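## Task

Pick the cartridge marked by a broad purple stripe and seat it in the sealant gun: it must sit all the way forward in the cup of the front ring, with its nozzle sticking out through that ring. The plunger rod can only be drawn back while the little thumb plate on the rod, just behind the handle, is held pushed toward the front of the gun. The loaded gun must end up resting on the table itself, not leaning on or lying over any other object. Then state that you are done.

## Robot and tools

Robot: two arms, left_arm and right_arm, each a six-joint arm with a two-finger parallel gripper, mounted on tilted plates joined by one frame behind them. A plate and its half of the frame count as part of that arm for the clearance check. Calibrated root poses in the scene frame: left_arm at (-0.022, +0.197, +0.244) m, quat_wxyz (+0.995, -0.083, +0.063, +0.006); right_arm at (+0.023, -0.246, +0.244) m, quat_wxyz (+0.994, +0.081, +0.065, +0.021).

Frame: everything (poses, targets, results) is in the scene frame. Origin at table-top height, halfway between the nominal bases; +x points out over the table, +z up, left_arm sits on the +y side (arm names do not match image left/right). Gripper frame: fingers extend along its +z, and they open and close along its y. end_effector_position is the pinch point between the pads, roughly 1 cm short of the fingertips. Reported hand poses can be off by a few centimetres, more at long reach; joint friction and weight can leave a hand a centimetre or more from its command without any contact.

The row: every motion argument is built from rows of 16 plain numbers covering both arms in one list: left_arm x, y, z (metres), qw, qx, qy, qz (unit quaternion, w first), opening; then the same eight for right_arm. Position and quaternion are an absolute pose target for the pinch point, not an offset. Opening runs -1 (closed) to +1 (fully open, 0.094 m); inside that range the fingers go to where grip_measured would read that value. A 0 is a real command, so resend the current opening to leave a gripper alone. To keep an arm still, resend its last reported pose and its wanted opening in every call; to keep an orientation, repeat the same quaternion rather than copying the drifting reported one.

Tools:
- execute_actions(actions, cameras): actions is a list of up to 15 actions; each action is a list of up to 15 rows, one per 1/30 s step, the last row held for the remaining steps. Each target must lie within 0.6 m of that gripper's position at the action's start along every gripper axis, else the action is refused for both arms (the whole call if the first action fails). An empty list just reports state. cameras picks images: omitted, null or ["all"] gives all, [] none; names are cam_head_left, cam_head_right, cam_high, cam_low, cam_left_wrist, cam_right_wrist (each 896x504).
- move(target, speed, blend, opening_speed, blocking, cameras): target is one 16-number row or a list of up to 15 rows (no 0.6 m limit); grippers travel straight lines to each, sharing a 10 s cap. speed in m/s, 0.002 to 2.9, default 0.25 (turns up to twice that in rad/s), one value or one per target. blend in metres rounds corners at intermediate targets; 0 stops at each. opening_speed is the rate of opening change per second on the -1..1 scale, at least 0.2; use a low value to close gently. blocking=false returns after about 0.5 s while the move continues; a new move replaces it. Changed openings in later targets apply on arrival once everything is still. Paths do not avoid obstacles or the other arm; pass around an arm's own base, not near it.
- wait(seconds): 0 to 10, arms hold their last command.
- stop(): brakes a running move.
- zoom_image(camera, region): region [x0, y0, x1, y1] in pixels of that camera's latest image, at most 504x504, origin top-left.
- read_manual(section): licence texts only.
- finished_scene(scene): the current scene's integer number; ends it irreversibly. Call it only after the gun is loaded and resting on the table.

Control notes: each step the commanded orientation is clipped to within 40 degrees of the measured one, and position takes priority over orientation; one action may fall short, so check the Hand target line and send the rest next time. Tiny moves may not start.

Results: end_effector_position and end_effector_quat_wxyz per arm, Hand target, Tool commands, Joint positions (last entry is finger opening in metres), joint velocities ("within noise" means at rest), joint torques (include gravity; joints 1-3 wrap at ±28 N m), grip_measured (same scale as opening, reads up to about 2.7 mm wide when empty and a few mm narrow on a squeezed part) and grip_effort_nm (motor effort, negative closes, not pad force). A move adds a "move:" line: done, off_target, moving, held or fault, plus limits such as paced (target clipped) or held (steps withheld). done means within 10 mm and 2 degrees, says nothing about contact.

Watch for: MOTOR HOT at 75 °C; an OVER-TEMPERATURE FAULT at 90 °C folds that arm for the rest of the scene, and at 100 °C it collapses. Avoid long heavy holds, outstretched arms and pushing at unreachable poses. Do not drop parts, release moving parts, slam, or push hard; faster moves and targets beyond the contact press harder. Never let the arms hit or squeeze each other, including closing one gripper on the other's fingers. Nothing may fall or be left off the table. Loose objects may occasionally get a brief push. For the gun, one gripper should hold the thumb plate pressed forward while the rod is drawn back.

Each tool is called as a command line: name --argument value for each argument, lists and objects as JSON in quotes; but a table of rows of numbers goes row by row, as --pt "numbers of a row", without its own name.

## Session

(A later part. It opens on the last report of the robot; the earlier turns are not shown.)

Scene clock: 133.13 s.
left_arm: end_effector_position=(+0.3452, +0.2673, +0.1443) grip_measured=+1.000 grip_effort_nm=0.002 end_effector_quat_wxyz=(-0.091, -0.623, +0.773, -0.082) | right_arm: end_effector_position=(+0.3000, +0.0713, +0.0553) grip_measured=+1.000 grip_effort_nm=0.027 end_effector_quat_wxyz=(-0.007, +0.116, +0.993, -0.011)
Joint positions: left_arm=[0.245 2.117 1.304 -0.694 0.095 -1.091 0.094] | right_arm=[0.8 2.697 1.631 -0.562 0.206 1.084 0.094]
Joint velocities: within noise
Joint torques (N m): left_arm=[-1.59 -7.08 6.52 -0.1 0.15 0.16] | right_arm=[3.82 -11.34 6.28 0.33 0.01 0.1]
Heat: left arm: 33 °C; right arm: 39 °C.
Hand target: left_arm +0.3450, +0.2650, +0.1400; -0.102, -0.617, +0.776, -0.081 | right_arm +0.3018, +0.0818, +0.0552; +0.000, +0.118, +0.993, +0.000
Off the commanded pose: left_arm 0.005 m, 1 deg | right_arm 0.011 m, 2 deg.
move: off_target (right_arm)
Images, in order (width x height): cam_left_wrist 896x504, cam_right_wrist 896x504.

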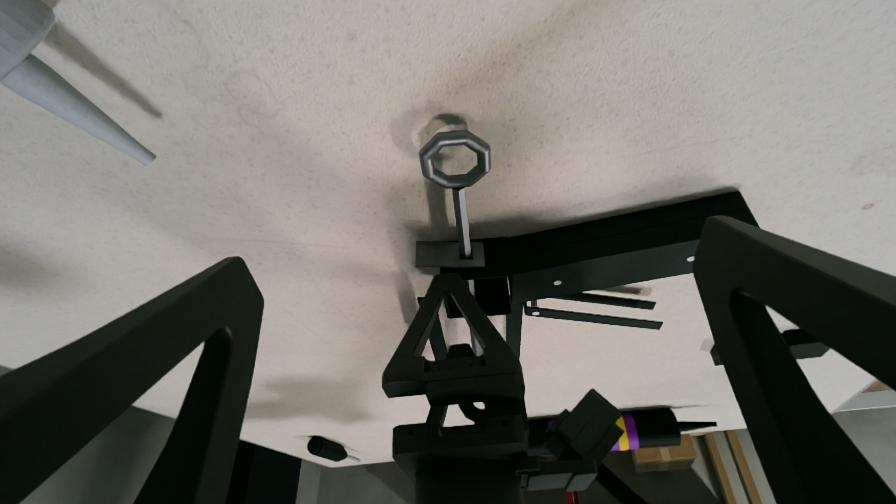

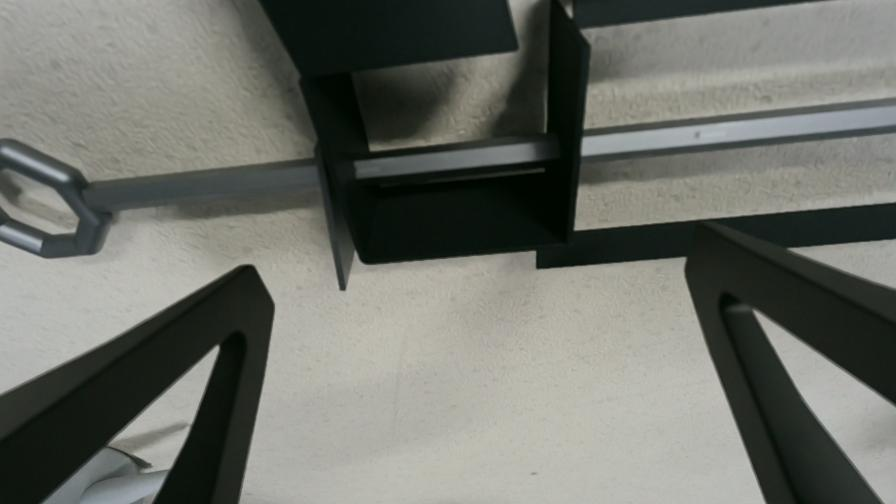

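move --target '[0.345, 0.265, 0.14, 0.102, 0.617, -0.776, 0.081, 1, 0.305, 0.085, 0.036, 0.005, 0.1177, 0.9930, 0.008, 1]' --speed 0.08 --cameras '["cam_left_wrist","cam_right_wrist","cam_low"]'

Scene clock: 144.77 s.
left_arm: end_effector_position=(+0.3449, +0.2673, +0.1443) grip_measured=+1.000 grip_effort_nm=-0.002 end_effector_quat_wxyz=(-0.091, -0.622, +0.773, -0.082) | right_arm: end_effector_position=(+0.3013, +0.0779, +0.0390) grip_measured=+1.000 grip_effort_nm=0.022 end_effector_quat_wxyz=(-0.001, +0.118, +0.993, -0.001)
Joint positions: left_arm=[0.245 2.117 1.304 -0.696 0.095 -1.09 0.094] | right_arm=[0.8 2.744 1.648 -0.507 0.206 1.082 0.094]
Joint velocities: within noise
Joint torques (N m): left_arm=[-1.59 -7.1 6.63 -0.05 0.15 0.15] | right_arm=[3.08 -10.96 6.22 0.4 -0.01 -0.03]
Heat: left arm: 34 °C; right arm: 42 °C.
Hand target: left_arm +0.3449, +0.2650, +0.1400; -0.102, -0.617, +0.776, -0.081 | right_arm +0.3049, +0.0848, +0.0362; +0.005, +0.118, +0.993, +0.008
Off the commanded pose: left_arm 0.005 m, 1 deg | right_arm 0.009 m, 1 deg.
move: done
Images, in order (width x height): cam_low 896x504, cam_left_wrist 896x504, cam_right_wrist 896x504.

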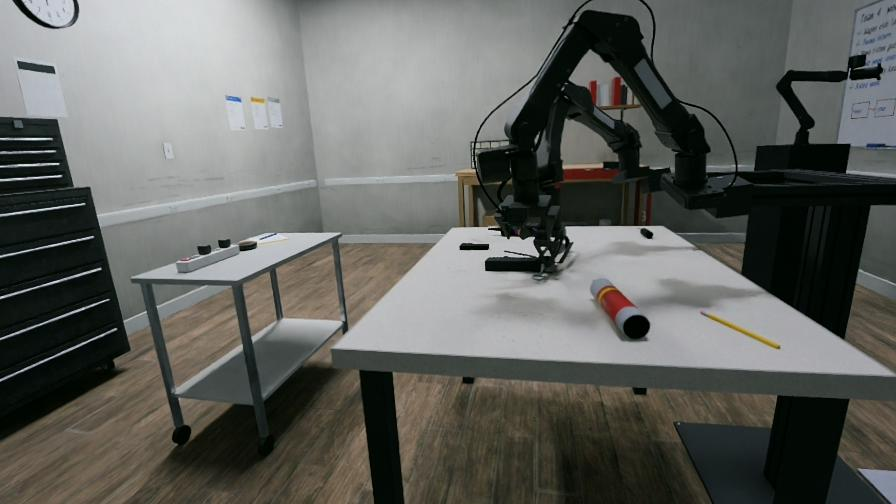

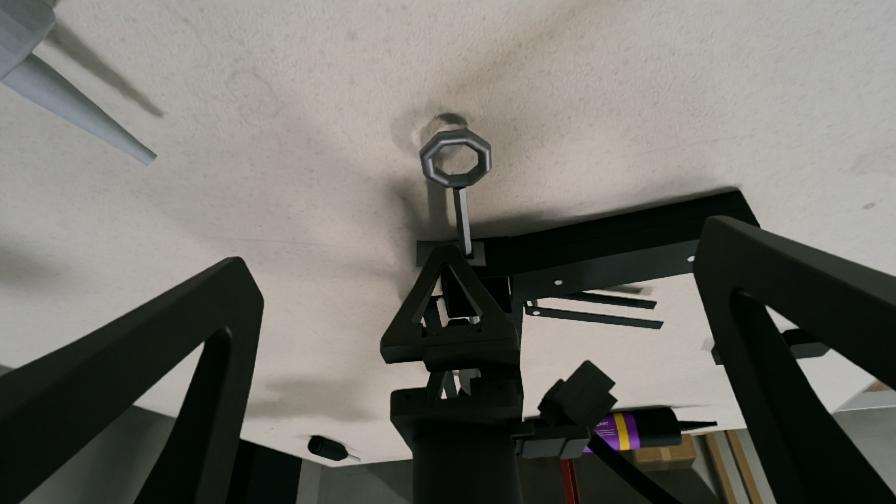

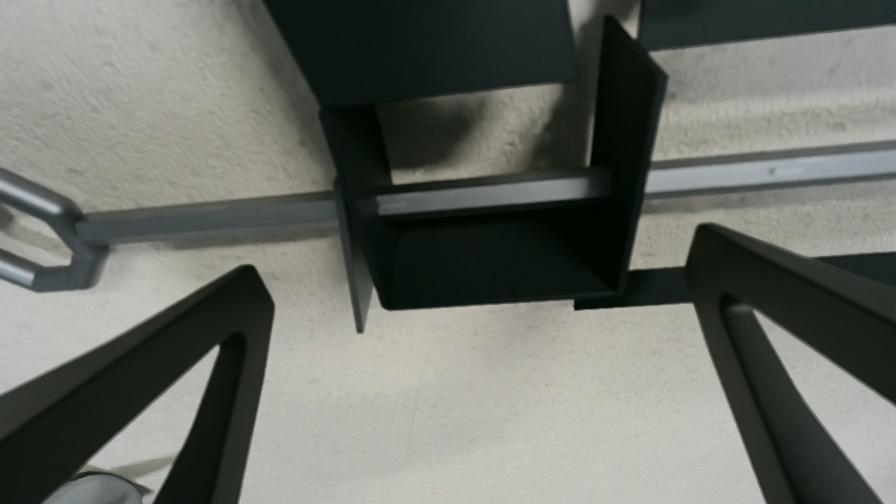

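zoom_image --camera "cam_left_wrist" --region '[370, 180, 570, 360]'

zoom_image --camera "cam_right_wrist" --region '[448, 0, 896, 420]'

Scaled by 2.520 from the camera's 896x504 image, which has a finer 1280x720 frame.

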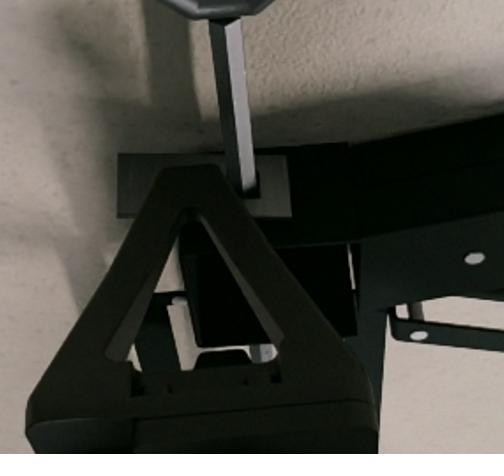

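Scaled by 1.125 from the camera's 896x504 image, which has a finer 1280x720 frame.

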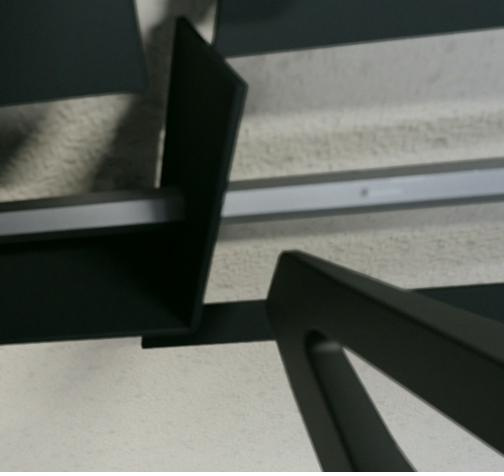

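move --target '[0.345, 0.265, 0.14, 0.102, 0.617, -0.776, 0.081, 1, 0.305, 0.079, 0.028, 0.005, 0.1177, 0.9930, 0.008, 1]' --speed 0.08 --cameras '["cam_left_wrist","cam_right_wrist"]'

Scene clock: 152.57 s.
left_arm: end_effector_position=(+0.3449, +0.2672, +0.1443) grip_measured=+1.000 grip_effort_nm=-0.002 end_effector_quat_wxyz=(-0.092, -0.622, +0.773, -0.081) | right_arm: end_effector_position=(+0.3056, +0.0810, +0.0360) grip_measured=+1.000 grip_effort_nm=0.022 end_effector_quat_wxyz=(+0.006, +0.116, +0.993, +0.008)
Joint positions: left_arm=[0.245 2.117 1.304 -0.696 0.095 -1.09 0.094] | right_arm=[0.796 2.751 1.648 -0.476 0.206 1.069 0.094]
Joint velocities: within noise
Joint torques (N m): left_arm=[-1.68 -6.89 6.75 -0.07 0.12 0.16] | right_arm=[2.29 -10.85 4.37 0.5 0.01 -0.07]
Heat: left arm: 34 °C; right arm: 41 °C.
Hand target: left_arm +0.3449, +0.2650, +0.1400; -0.102, -0.617, +0.776, -0.081 | right_arm +0.3049, +0.0789, +0.0281; +0.005, +0.118, +0.993, +0.008
Off the commanded pose: left_arm 0.005 m, 1 deg | right_arm 0.008 m, 0 deg.
move: done
Images, in order (width x height): cam_left_wrist 896x504, cam_right_wrist 896x504.

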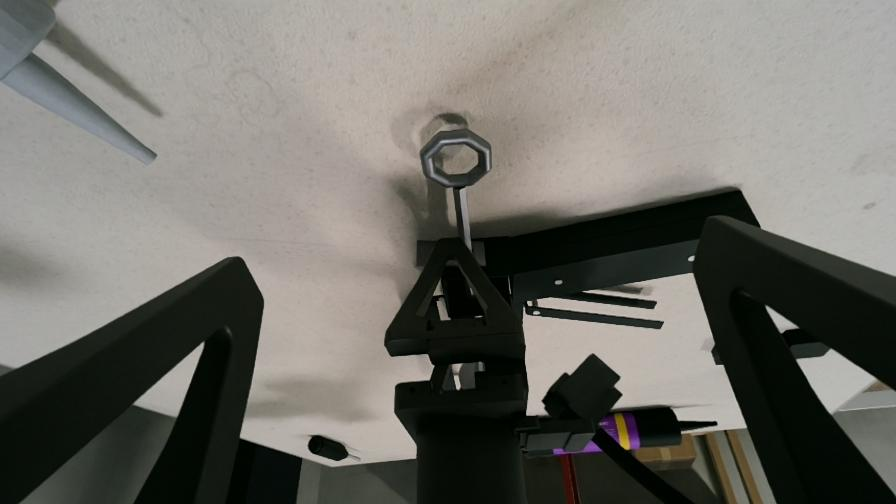

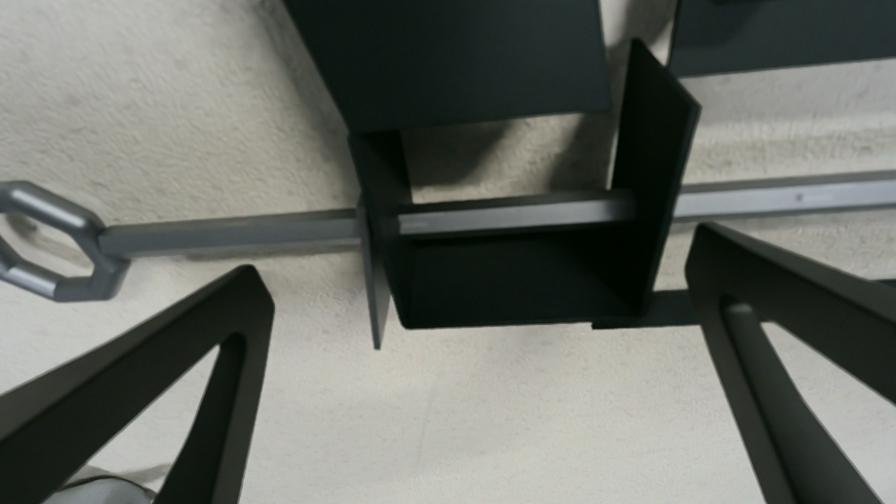

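move --target '[0.345, 0.265, 0.14, 0.102, 0.617, -0.776, 0.081, 1, 0.301, 0.066, 0.028, 0.005, 0.1177, 0.9930, 0.008, 1]' --speed 0.08 --cameras '["cam_left_wrist","cam_right_wrist"]'

Scene clock: 155.73 s.
left_arm: end_effector_position=(+0.3449, +0.2672, +0.1443) grip_measured=+1.000 grip_effort_nm=-0.002 end_effector_quat_wxyz=(-0.092, -0.622, +0.773, -0.082) | right_arm: end_effector_position=(+0.2932, +0.0632, +0.0229) grip_measured=+1.000 grip_effort_nm=0.022 end_effector_quat_wxyz=(-0.004, +0.113, +0.994, -0.003)
Joint positions: left_arm=[0.245 2.117 1.304 -0.696 0.095 -1.09 0.094] | right_arm=[0.782 2.751 1.574 -0.429 0.204 1.055 0.094]
Joint velocities: within noise
Joint torques (N m): left_arm=[-1.58 -7.06 6.74 -0.07 0.17 0.15] | right_arm=[2.22 -13.48 3.66 0.44 0.03 -0.02]
Heat: left arm: 34 °C; right arm: 40 °C.
Hand target: left_arm +0.3449, +0.2650, +0.1400; -0.102, -0.617, +0.776, -0.081 | right_arm +0.3010, +0.0659, +0.0280; +0.005, +0.118, +0.993, +0.008
Off the commanded pose: left_arm 0.005 m, 1 deg | right_arm 0.010 m, 2 deg.
move: done
Images, in order (width x height): cam_left_wrist 896x504, cam_right_wrist 896x504.

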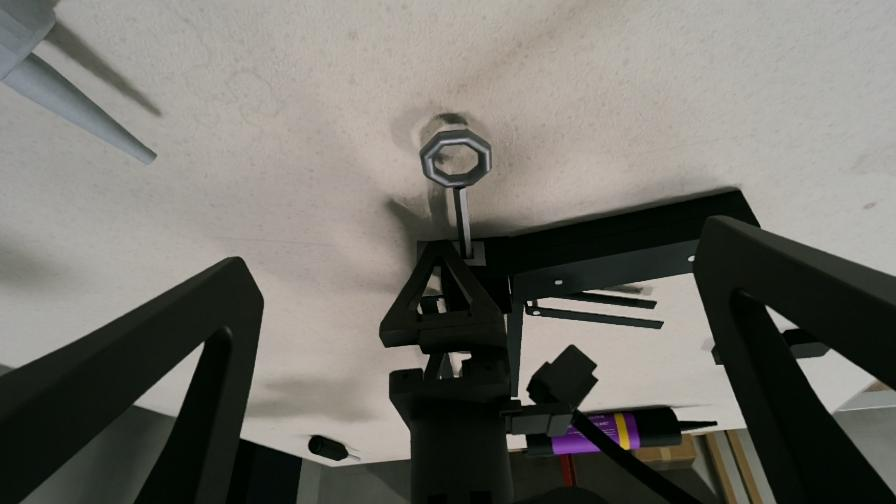

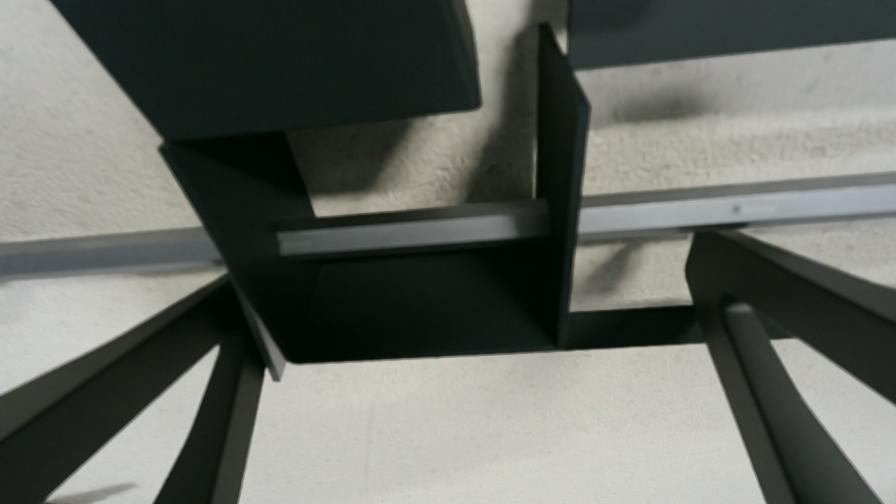

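move --target '[0.345, 0.265, 0.14, 0.102, 0.617, -0.776, 0.081, 1, 0.306, 0.071, 0.040, 0.005, 0.1177, 0.9930, 0.008, 1]' --speed 0.08 --cameras '["cam_left_wrist","cam_right_wrist"]'

Scene clock: 162.10 s.
left_arm: end_effector_position=(+0.3448, +0.2672, +0.1444) grip_measured=+1.000 grip_effort_nm=-0.002 end_effector_quat_wxyz=(-0.092, -0.622, +0.773, -0.082) | right_arm: end_effector_position=(+0.2925, +0.0622, +0.0235) grip_measured=+1.000 grip_effort_nm=0.027 end_effector_quat_wxyz=(-0.006, +0.112, +0.994, -0.006)
Joint positions: left_arm=[0.245 2.117 1.304 -0.696 0.095 -1.09 0.094] | right_arm=[0.782 2.751 1.577 -0.44 0.204 1.055 0.094]
Joint velocities: within noise
Joint torques (N m): left_arm=[-1.57 -7.05 6.74 -0.09 0.15 0.16] | right_arm=[2.67 -15.06 5.68 0 0.01 0.05]
Heat: left arm: 34 °C; right arm: 41 °C.
Hand target: left_arm +0.3449, +0.2650, +0.1400; -0.102, -0.617, +0.776, -0.081 | right_arm +0.3058, +0.0708, +0.0398; +0.005, +0.118, +0.993, +0.008
Off the commanded pose: left_arm 0.005 m, 1 deg | right_arm 0.023 m, 2 deg.
move: off_target (right_arm)
Images, in order (width x height): cam_left_wrist 896x504, cam_right_wrist 896x504.

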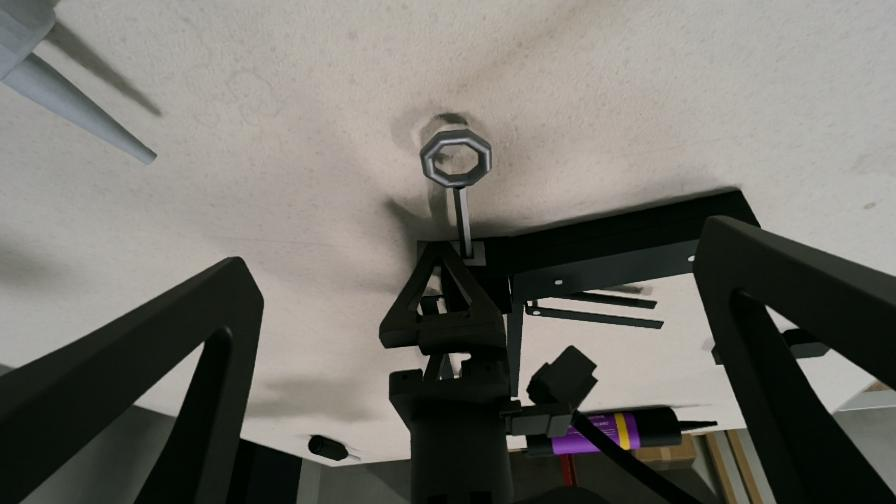

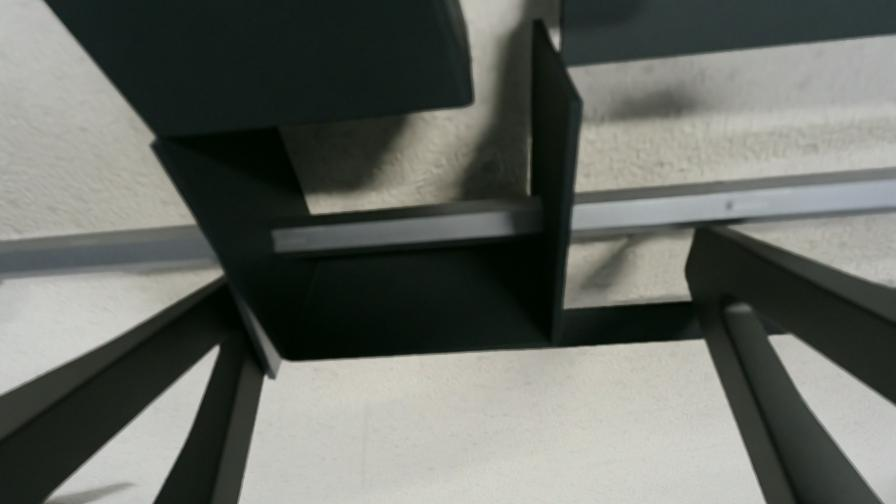

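move --target '[0.345, 0.265, 0.14, 0.102, 0.617, -0.776, 0.081, 1, 0.310, 0.078, 0.055, 0.005, 0.1177, 0.9930, 0.008, 1]' --speed 0.1 --cameras '["cam_right_wrist"]'

Scene clock: 166.30 s.
left_arm: end_effector_position=(+0.3448, +0.2672, +0.1444) grip_measured=+1.000 grip_effort_nm=-0.002 end_effector_quat_wxyz=(-0.092, -0.622, +0.773, -0.082) | right_arm: end_effector_position=(+0.2983, +0.0652, +0.0345) grip_measured=+1.000 grip_effort_nm=0.022 end_effector_quat_wxyz=(-0.008, +0.113, +0.993, -0.010)
Joint positions: left_arm=[0.245 2.117 1.304 -0.696 0.095 -1.09 0.094] | right_arm=[0.782 2.737 1.614 -0.499 0.204 1.059 0.094]
Joint velocities: within noise
Joint torques (N m): left_arm=[-1.57 -6.98 6.63 -0.06 0.16 0.17] | right_arm=[3.7 -15.84 5.79 0.03 0.01 0.08]
Heat: left arm: 34 °C; right arm: 41 °C.
Hand target: left_arm +0.3449, +0.2650, +0.1400; -0.102, -0.617, +0.776, -0.081 | right_arm +0.3097, +0.0777, +0.0547; +0.005, +0.118, +0.993, +0.008
Off the commanded pose: left_arm 0.005 m, 1 deg | right_arm 0.027 m, 3 deg.
move: off_target (right_arm)
Images, in order (width x height): cam_right_wrist 896x504.

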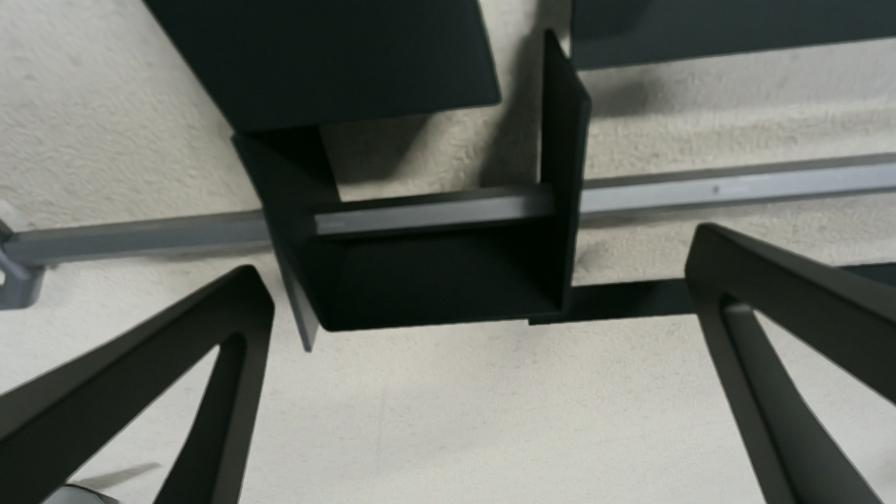

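move --target '[0.345, 0.265, 0.14, 0.102, 0.617, -0.776, 0.081, 1, 0.310, 0.080, 0.052, 0.0, 0.1177, 0.9930, 0.0, 0.2]' --speed 0.1 --opening_speed 0.5 --cameras '["cam_right_wrist","cam_left_wrist"]'

Scene clock: 172.70 s.
left_arm: end_effector_position=(+0.3448, +0.2672, +0.1444) grip_measured=+1.000 grip_effort_nm=-0.002 end_effector_quat_wxyz=(-0.092, -0.622, +0.773, -0.082) | right_arm: end_effector_position=(+0.3059, +0.0711, +0.0417) grip_measured=+0.203 grip_effort_nm=-0.120 end_effector_quat_wxyz=(-0.007, +0.117, +0.993, -0.007)
Joint positions: left_arm=[0.245 2.117 1.304 -0.696 0.095 -1.09 0.094] | right_arm=[0.782 2.737 1.658 -0.538 0.204 1.066 0.057]
Joint velocities: within noise
Joint torques (N m): left_arm=[-1.62 -7.12 6.68 -0.07 0.14 0.13] | right_arm=[3.93 -13.6 6 0.02 0.04 0.1]
Heat: left arm: 34 °C; right arm: 44 °C.
Hand target: left_arm +0.3449, +0.2650, +0.1400; -0.102, -0.617, +0.776, -0.081 | right_arm +0.3099, +0.0799, +0.0520; +0.000, +0.118, +0.993, +0.000
Off the commanded pose: left_arm 0.005 m, 1 deg | right_arm 0.014 m, 1 deg.
move: off_target (right_arm)
Images, in order (width x height): cam_left_wrist 896x504, cam_right_wrist 896x504.

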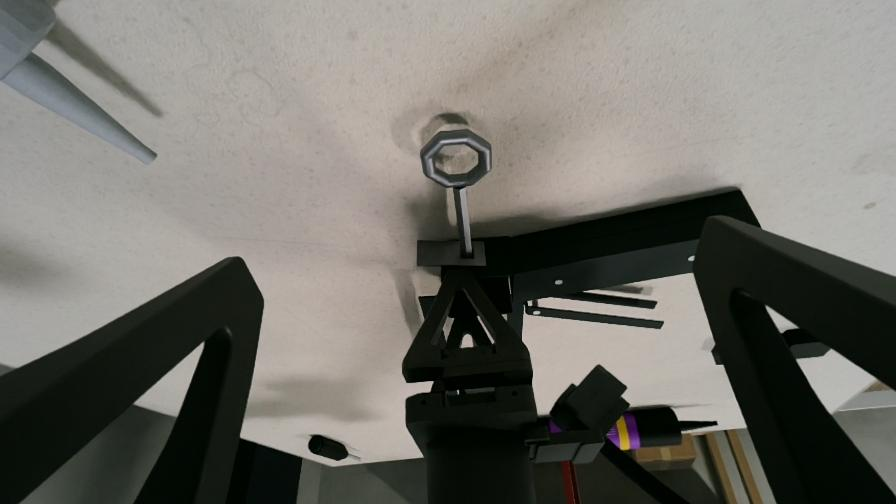

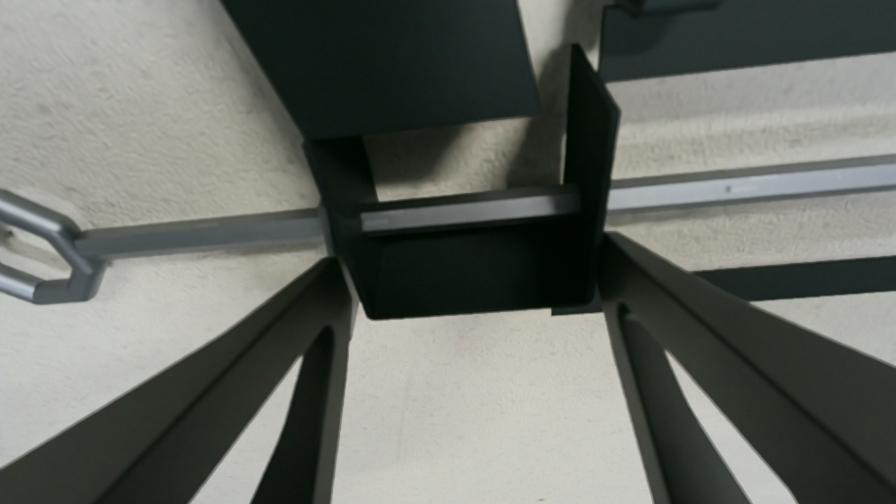

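zoom_image --camera "cam_right_wrist" --region '[260, 120, 700, 400]'

zoom_image --camera "cam_left_wrist" --region '[370, 180, 570, 360]'

Scaled by 1.145 from the camera's 896x504 image, which has a finer 1280x720 frame.

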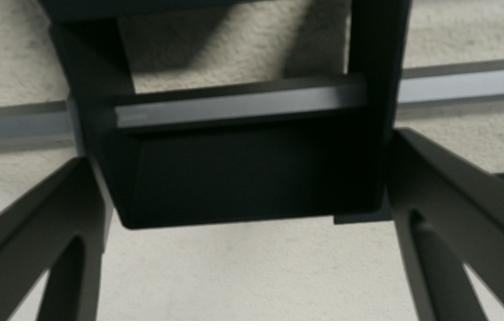

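Scaled by 2.520 from the camera's 896x504 image, which has a finer 1280x720 frame.

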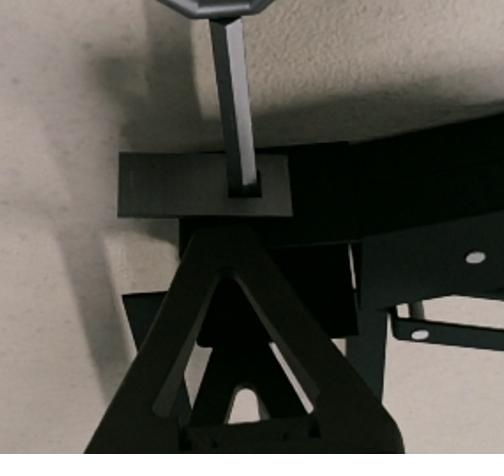

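move --pt "0.345 0.265 0.14 0.102 0.617 -0.776 0.081 1 0.310 0.081 0.052 0.0 0.1177 0.9930 0.0 0.6" --pt "0.345 0.265 0.14 0.102 0.617 -0.776 0.081 1 0.308 0.081 0.032 0.0 0.1177 0.9930 0.0 0.6" --speed 0.1 --cameras '["cam_right_wrist","cam_left_wrist"]'

Scene clock: 181.60 s.
left_arm: end_effector_position=(+0.3447, +0.2671, +0.1444) grip_measured=+1.000 grip_effort_nm=-0.002 end_effector_quat_wxyz=(-0.092, -0.622, +0.773, -0.082) | right_arm: end_effector_position=(+0.3053, +0.0728, +0.0344) grip_measured=+0.597 grip_effort_nm=0.173 end_effector_quat_wxyz=(-0.007, +0.118, +0.993, -0.008)
Joint positions: left_arm=[0.245 2.117 1.304 -0.697 0.095 -1.09 0.094] | right_arm=[0.782 2.763 1.675 -0.531 0.204 1.067 0.075]
Joint velocities: within noise
Joint torques (N m): left_arm=[-1.52 -7.06 6.68 -0.05 0.14 0.15] | right_arm=[3.51 -11.19 6.26 0.35 0.03 0.03]
Heat: left arm: 35 °C; right arm: 45 °C.
Hand target: left_arm +0.3449, +0.2650, +0.1400; -0.102, -0.617, +0.776, -0.081 | right_arm +0.3079, +0.0808, +0.0322; +0.000, +0.118, +0.993, +0.000
Off the commanded pose: left_arm 0.005 m, 1 deg | right_arm 0.009 m, 1 deg.
move: done
Images, in order (width x height): cam_left_wrist 896x504, cam_right_wrist 896x504.

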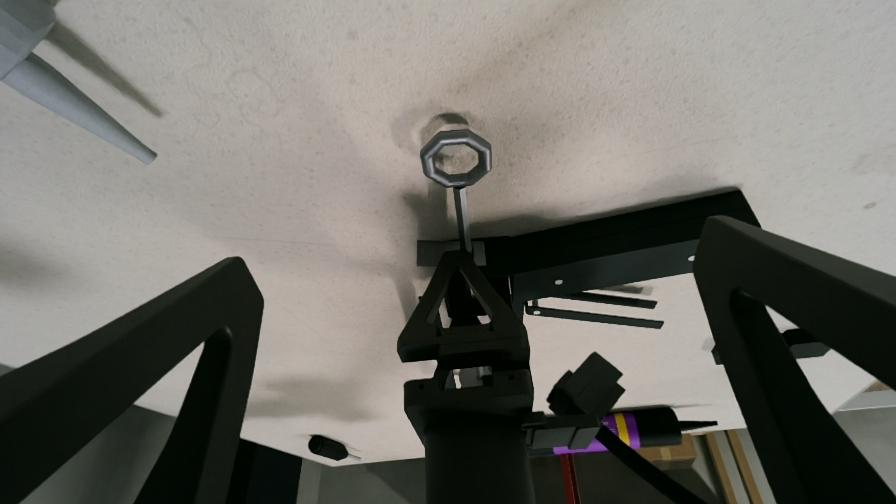

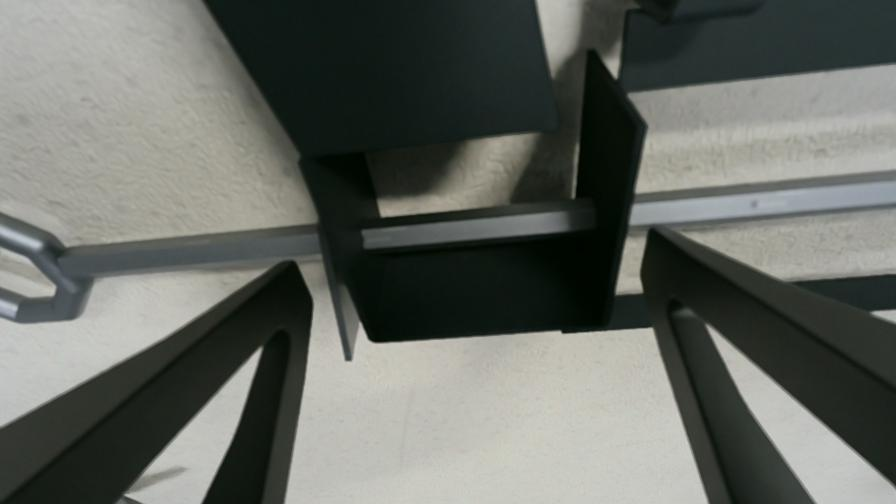

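move --target '[0.345, 0.265, 0.14, 0.102, 0.617, -0.776, 0.081, 1, 0.299, 0.084, 0.032, 0.0, 0.1177, 0.9930, 0.0, 0.6]' --speed 0.1 --cameras '["cam_right_wrist"]'

Scene clock: 185.13 s.
left_arm: end_effector_position=(+0.3447, +0.2671, +0.1444) grip_measured=+1.000 grip_effort_nm=-0.007 end_effector_quat_wxyz=(-0.092, -0.622, +0.773, -0.082) | right_arm: end_effector_position=(+0.3045, +0.0775, +0.0351) grip_measured=+0.597 grip_effort_nm=0.168 end_effector_quat_wxyz=(-0.004, +0.121, +0.993, -0.003)
Joint positions: left_arm=[0.245 2.117 1.304 -0.697 0.095 -1.09 0.094] | right_arm=[0.791 2.763 1.675 -0.521 0.204 1.08 0.075]
Joint velocities: within noise
Joint torques (N m): left_arm=[-1.63 -7.02 6.63 -0.08 0.14 0.14] | right_arm=[4.52 -11.49 4.41 0.36 0.03 0.07]
Heat: left arm: 35 °C; right arm: 44 °C.
Hand target: left_arm +0.3449, +0.2650, +0.1400; -0.102, -0.617, +0.776, -0.081 | right_arm +0.2989, +0.0838, +0.0321; +0.000, +0.118, +0.993, +0.000
Off the commanded pose: left_arm 0.005 m, 1 deg | right_arm 0.009 m, 1 deg.
move: done
Images, in order (width x height): cam_right_wrist 896x504.

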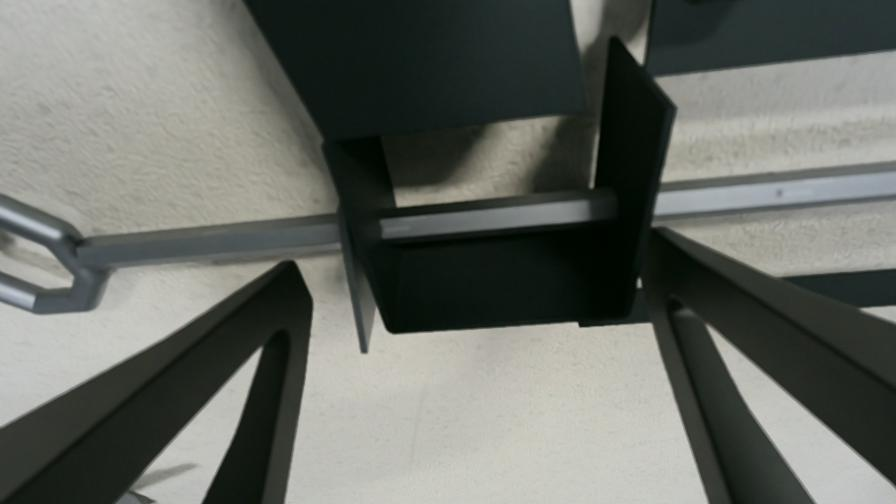

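move --target '[0.345, 0.265, 0.14, 0.102, 0.617, -0.776, 0.081, 1, 0.299, 0.084, 0.032, 0.0, 0.1177, 0.9930, 0.0, 0.1]' --speed 0.1 --opening_speed 0.4 --cameras '["cam_right_wrist","cam_left_wrist"]'

Scene clock: 188.80 s.
left_arm: end_effector_position=(+0.3447, +0.2671, +0.1444) grip_measured=+1.000 grip_effort_nm=-0.002 end_effector_quat_wxyz=(-0.092, -0.622, +0.773, -0.082) | right_arm: end_effector_position=(+0.3038, +0.0768, +0.0351) grip_measured=+0.150 grip_effort_nm=-0.969 end_effector_quat_wxyz=(-0.005, +0.121, +0.993, -0.005)
Joint positions: left_arm=[0.245 2.117 1.304 -0.697 0.095 -1.09 0.094] | right_arm=[0.791 2.763 1.675 -0.525 0.204 1.082 0.054]
Joint velocities: within noise
Joint torques (N m): left_arm=[-1.62 -7.04 6.72 -0.05 0.15 0.17] | right_arm=[4.51 -11.44 4.48 0.4 0.04 0.09]
Heat: left arm: 35 °C; right arm: 44 °C.
Hand target: left_arm +0.3449, +0.2650, +0.1400; -0.102, -0.617, +0.776, -0.081 | right_arm +0.2988, +0.0838, +0.0321; +0.000, +0.118, +0.993, +0.000
Off the commanded pose: left_arm 0.005 m, 1 deg | right_arm 0.009 m, 1 deg.
move: done
Images, in order (width x height): cam_left_wrist 896x504, cam_right_wrist 896x504.

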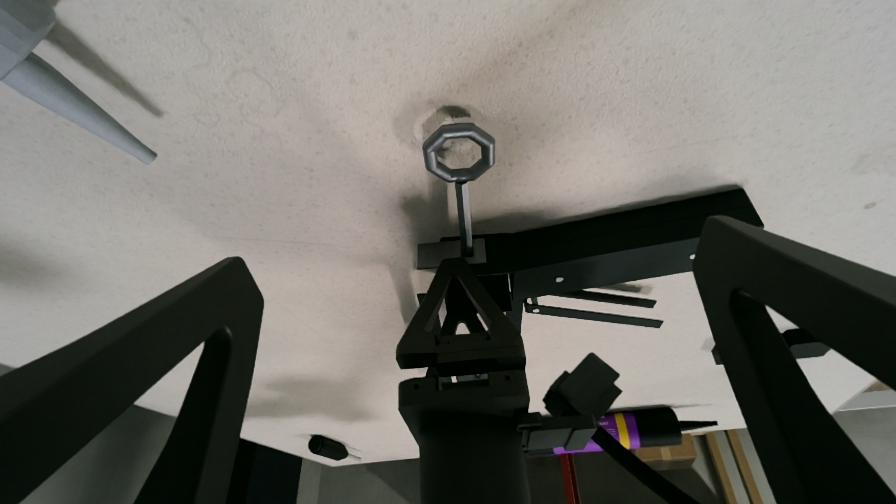

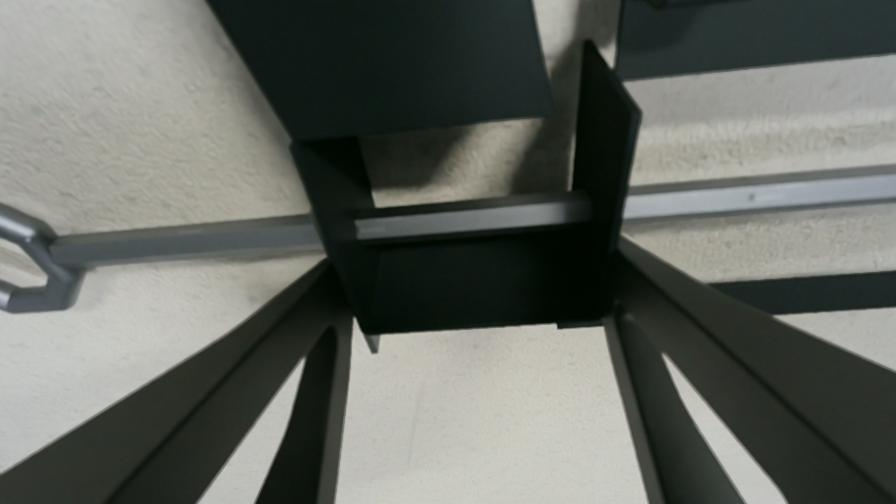

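move --target '[0.333, 0.215, 0.085, 0.102, 0.617, -0.776, 0.081, 1, 0.299, 0.084, 0.032, 0.0, 0.1177, 0.9930, 0.0, 0.1]' --speed 0.1 --cameras '["cam_right_wrist","cam_left_wrist","cam_high"]'

Scene clock: 200.37 s.
left_arm: end_effector_position=(+0.3354, +0.2212, +0.0922) grip_measured=+1.000 grip_effort_nm=0.002 end_effector_quat_wxyz=(-0.097, -0.617, +0.776, -0.083) | right_arm: end_effector_position=(+0.3038, +0.0768, +0.0351) grip_measured=+0.149 grip_effort_nm=-1.009 end_effector_quat_wxyz=(-0.005, +0.121, +0.993, -0.005)
Joint positions: left_arm=[0.152 2.236 1.208 -0.483 0.095 -1.171 0.094] | right_arm=[0.791 2.763 1.675 -0.525 0.204 1.082 0.054]
Joint velocities: within noise
Joint torques (N m): left_arm=[-2.59 -7.12 3.51 0.22 0.11 -0.11] | right_arm=[4.51 -11.4 4.46 0.42 0.03 0.09]
Heat: left arm: 35 °C; right arm: 44 °C.
Hand target: left_arm +0.3327, +0.2150, +0.0852; -0.102, -0.617, +0.776, -0.081 | right_arm +0.2988, +0.0838, +0.0321; +0.000, +0.118, +0.993, +0.000
Off the commanded pose: left_arm 0.010 m, 1 deg | right_arm 0.009 m, 1 deg.
move: done
Images, in order (width x height): cam_high 896x504, cam_left_wrist 896x504, cam_right_wrist 896x504.

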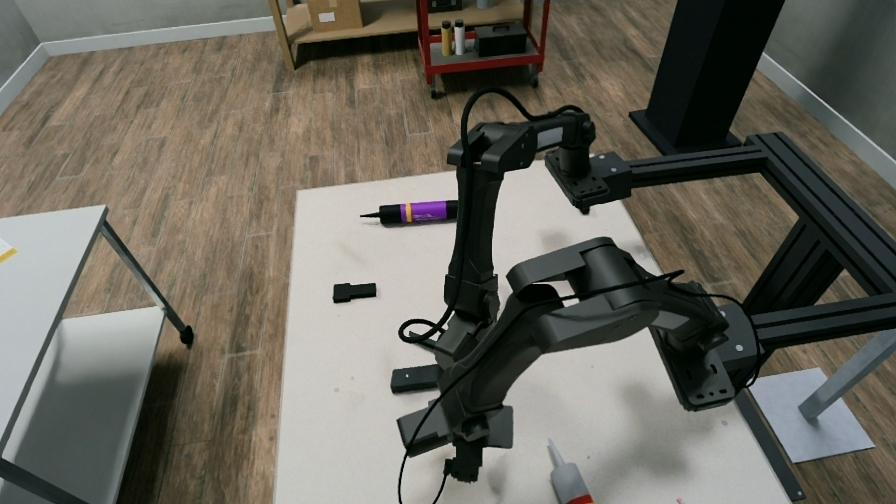

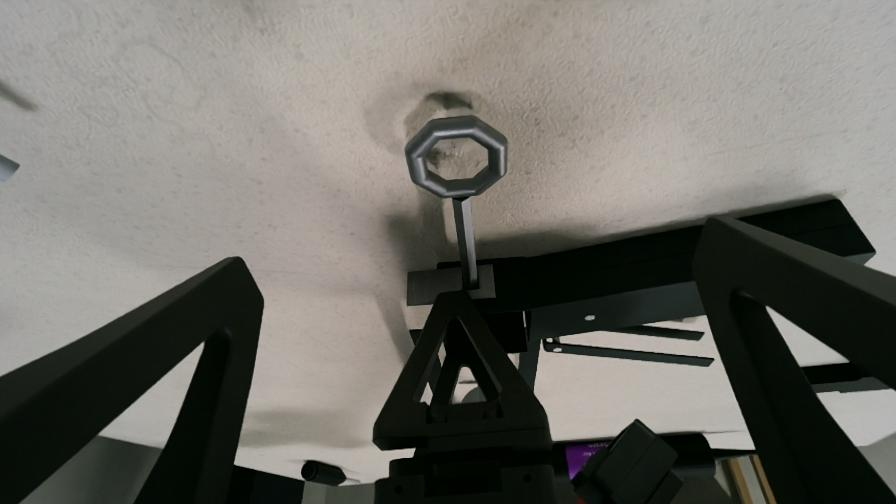

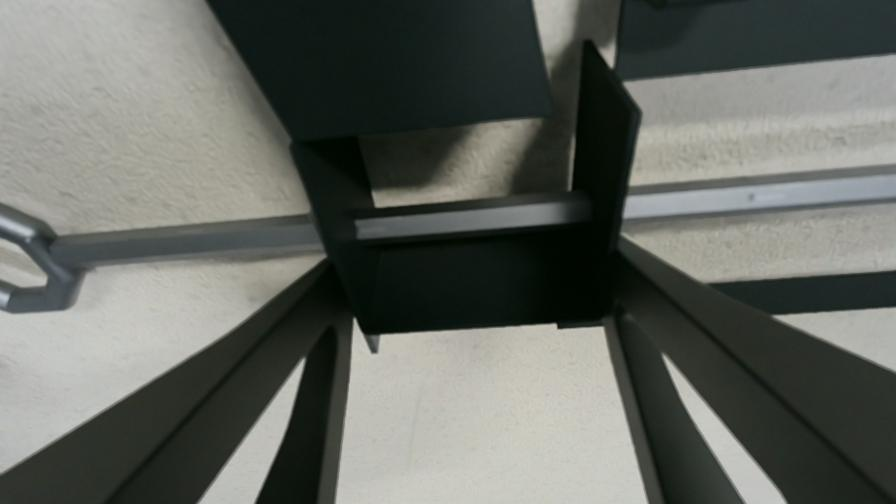

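move --target '[0.3290, 0.198, 0.048, 0.102, 0.617, -0.776, 0.081, 1, 0.299, 0.084, 0.032, 0.0, 0.1177, 0.9930, 0.0, 0.1]' --speed 0.1 --cameras '["cam_left_wrist"]'

Scene clock: 206.67 s.
left_arm: end_effector_position=(+0.3314, +0.2046, +0.0547) grip_measured=+1.000 grip_effort_nm=-0.007 end_effector_quat_wxyz=(-0.098, -0.618, +0.776, -0.083) | right_arm: end_effector_position=(+0.3038, +0.0768, +0.0351) grip_measured=+0.149 grip_effort_nm=-1.004 end_effector_quat_wxyz=(-0.005, +0.121, +0.993, -0.005)
Joint positions: left_arm=[0.125 2.349 1.201 -0.361 0.095 -1.201 0.094] | right_arm=[0.791 2.763 1.675 -0.525 0.204 1.082 0.054]
Joint velocities: within noise
Joint torques (N m): left_arm=[-3.07 -7.31 3.21 0.25 0.12 -0.13] | right_arm=[4.53 -11.41 4.45 0.43 0.04 0.11]
Heat: left arm: 34 °C; right arm: 44 °C.
Hand target: left_arm +0.3287, +0.1980, +0.0482; -0.102, -0.617, +0.776, -0.081 | right_arm +0.2988, +0.0838, +0.0321; +0.000, +0.118, +0.993, +0.000
Off the commanded pose: left_arm 0.010 m, 1 deg | right_arm 0.009 m, 1 deg.
move: done
Images, in order (width x height): cam_left_wrist 896x504.

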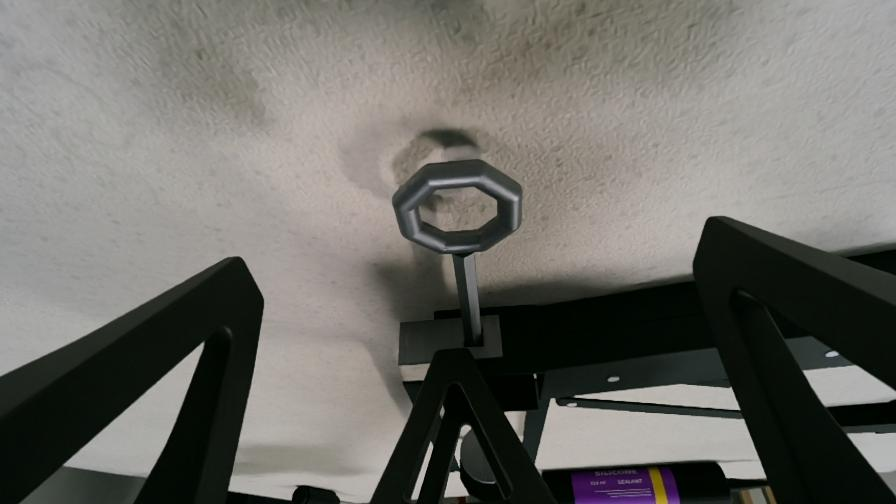

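move --target '[0.3270, 0.189, 0.020, 0.102, 0.617, -0.776, 0.081, 1, 0.299, 0.084, 0.032, 0.0, 0.1177, 0.9930, 0.0, 0.1]' --speed 0.08 --cameras '["cam_left_wrist","cam_low"]'

Scene clock: 210.27 s.
left_arm: end_effector_position=(+0.3240, +0.1951, +0.0258) grip_measured=+1.000 grip_effort_nm=-0.002 end_effector_quat_wxyz=(-0.104, -0.618, +0.775, -0.080) | right_arm: end_effector_position=(+0.3038, +0.0768, +0.0351) grip_measured=+0.149 grip_effort_nm=-1.004 end_effector_quat_wxyz=(-0.005, +0.121, +0.993, -0.005)
Joint positions: left_arm=[0.115 2.441 1.206 -0.285 0.095 -1.213 0.094] | right_arm=[0.791 2.763 1.675 -0.525 0.204 1.082 0.054]
Joint velocities: within noise
Joint torques (N m): left_arm=[-3.1 -7.17 3.9 0.22 0.13 -0.11] | right_arm=[4.53 -11.44 4.46 0.41 0.01 0.09]
Heat: left arm: 34 °C; right arm: 44 °C.
Hand target: left_arm +0.3267, +0.1890, +0.0202; -0.102, -0.617, +0.776, -0.081 | right_arm +0.2988, +0.0838, +0.0321; +0.000, +0.118, +0.993, +0.000
Off the commanded pose: left_arm 0.009 m, 0 deg | right_arm 0.009 m, 1 deg.
move: done
Images, in order (width x height): cam_low 896x504, cam_left_wrist 896x504.

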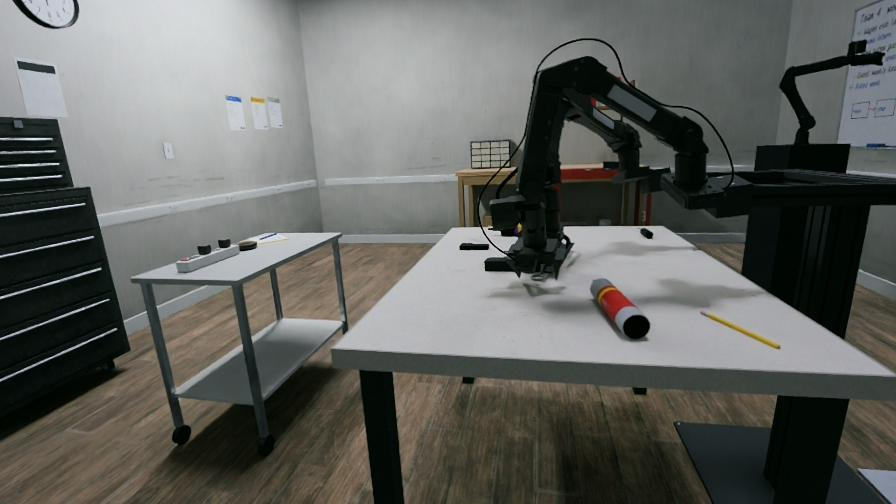

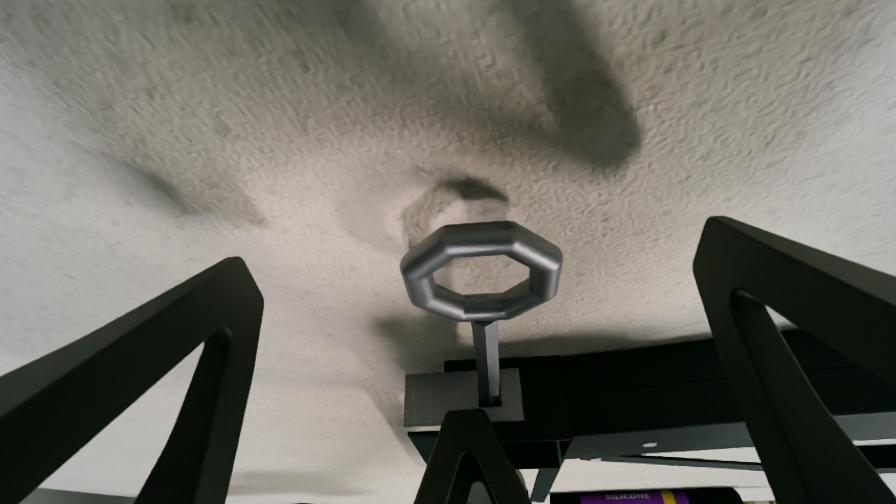

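move --pt "0.3320 0.1885 0.015 0.102 0.617 -0.776 0.081 1 0.299 0.084 0.032 0.0 0.1177 0.9930 0.0 0.1" --pt "0.3320 0.1885 0.015 0.102 0.617 -0.776 0.081 -0.2 0.299 0.084 0.032 0.0 0.1177 0.9930 0.0 0.1" --speed 0.08 --opening_speed 1.0 --cameras '["cam_left_wrist"]'

Scene clock: 216.13 s.
left_arm: end_effector_position=(+0.3302, +0.1967, +0.0215) grip_measured=-0.197 grip_effort_nm=-0.149 end_effector_quat_wxyz=(-0.099, -0.619, +0.775, -0.078) | right_arm: end_effector_position=(+0.3038, +0.0768, +0.0351) grip_measured=+0.148 grip_effort_nm=-1.004 end_effector_quat_wxyz=(-0.005, +0.122, +0.993, -0.005)
Joint positions: left_arm=[0.115 2.463 1.237 -0.289 0.087 -1.215 0.038] | right_arm=[0.791 2.763 1.675 -0.525 0.204 1.084 0.054]
Joint velocities: within noise
Joint torques (N m): left_arm=[-3.36 -7.09 4.07 0.21 0.16 -0.11] | right_arm=[4.53 -11.41 4.48 0.41 0.05 0.09]
Heat: left arm: 34 °C; right arm: 44 °C.
Hand target: left_arm +0.3317, +0.1886, +0.0153; -0.102, -0.617, +0.776, -0.081 | right_arm +0.2988, +0.0838, +0.0321; +0.000, +0.118, +0.993, +0.000
Off the commanded pose: left_arm 0.011 m, 1 deg | right_arm 0.009 m, 1 deg.
move: off_target (left_arm)
Images, in order (width x height): cam_left_wrist 896x504.

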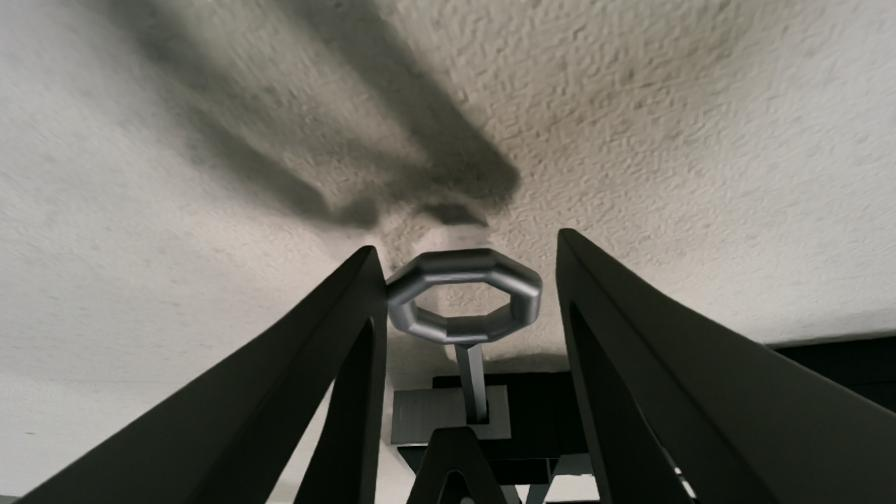

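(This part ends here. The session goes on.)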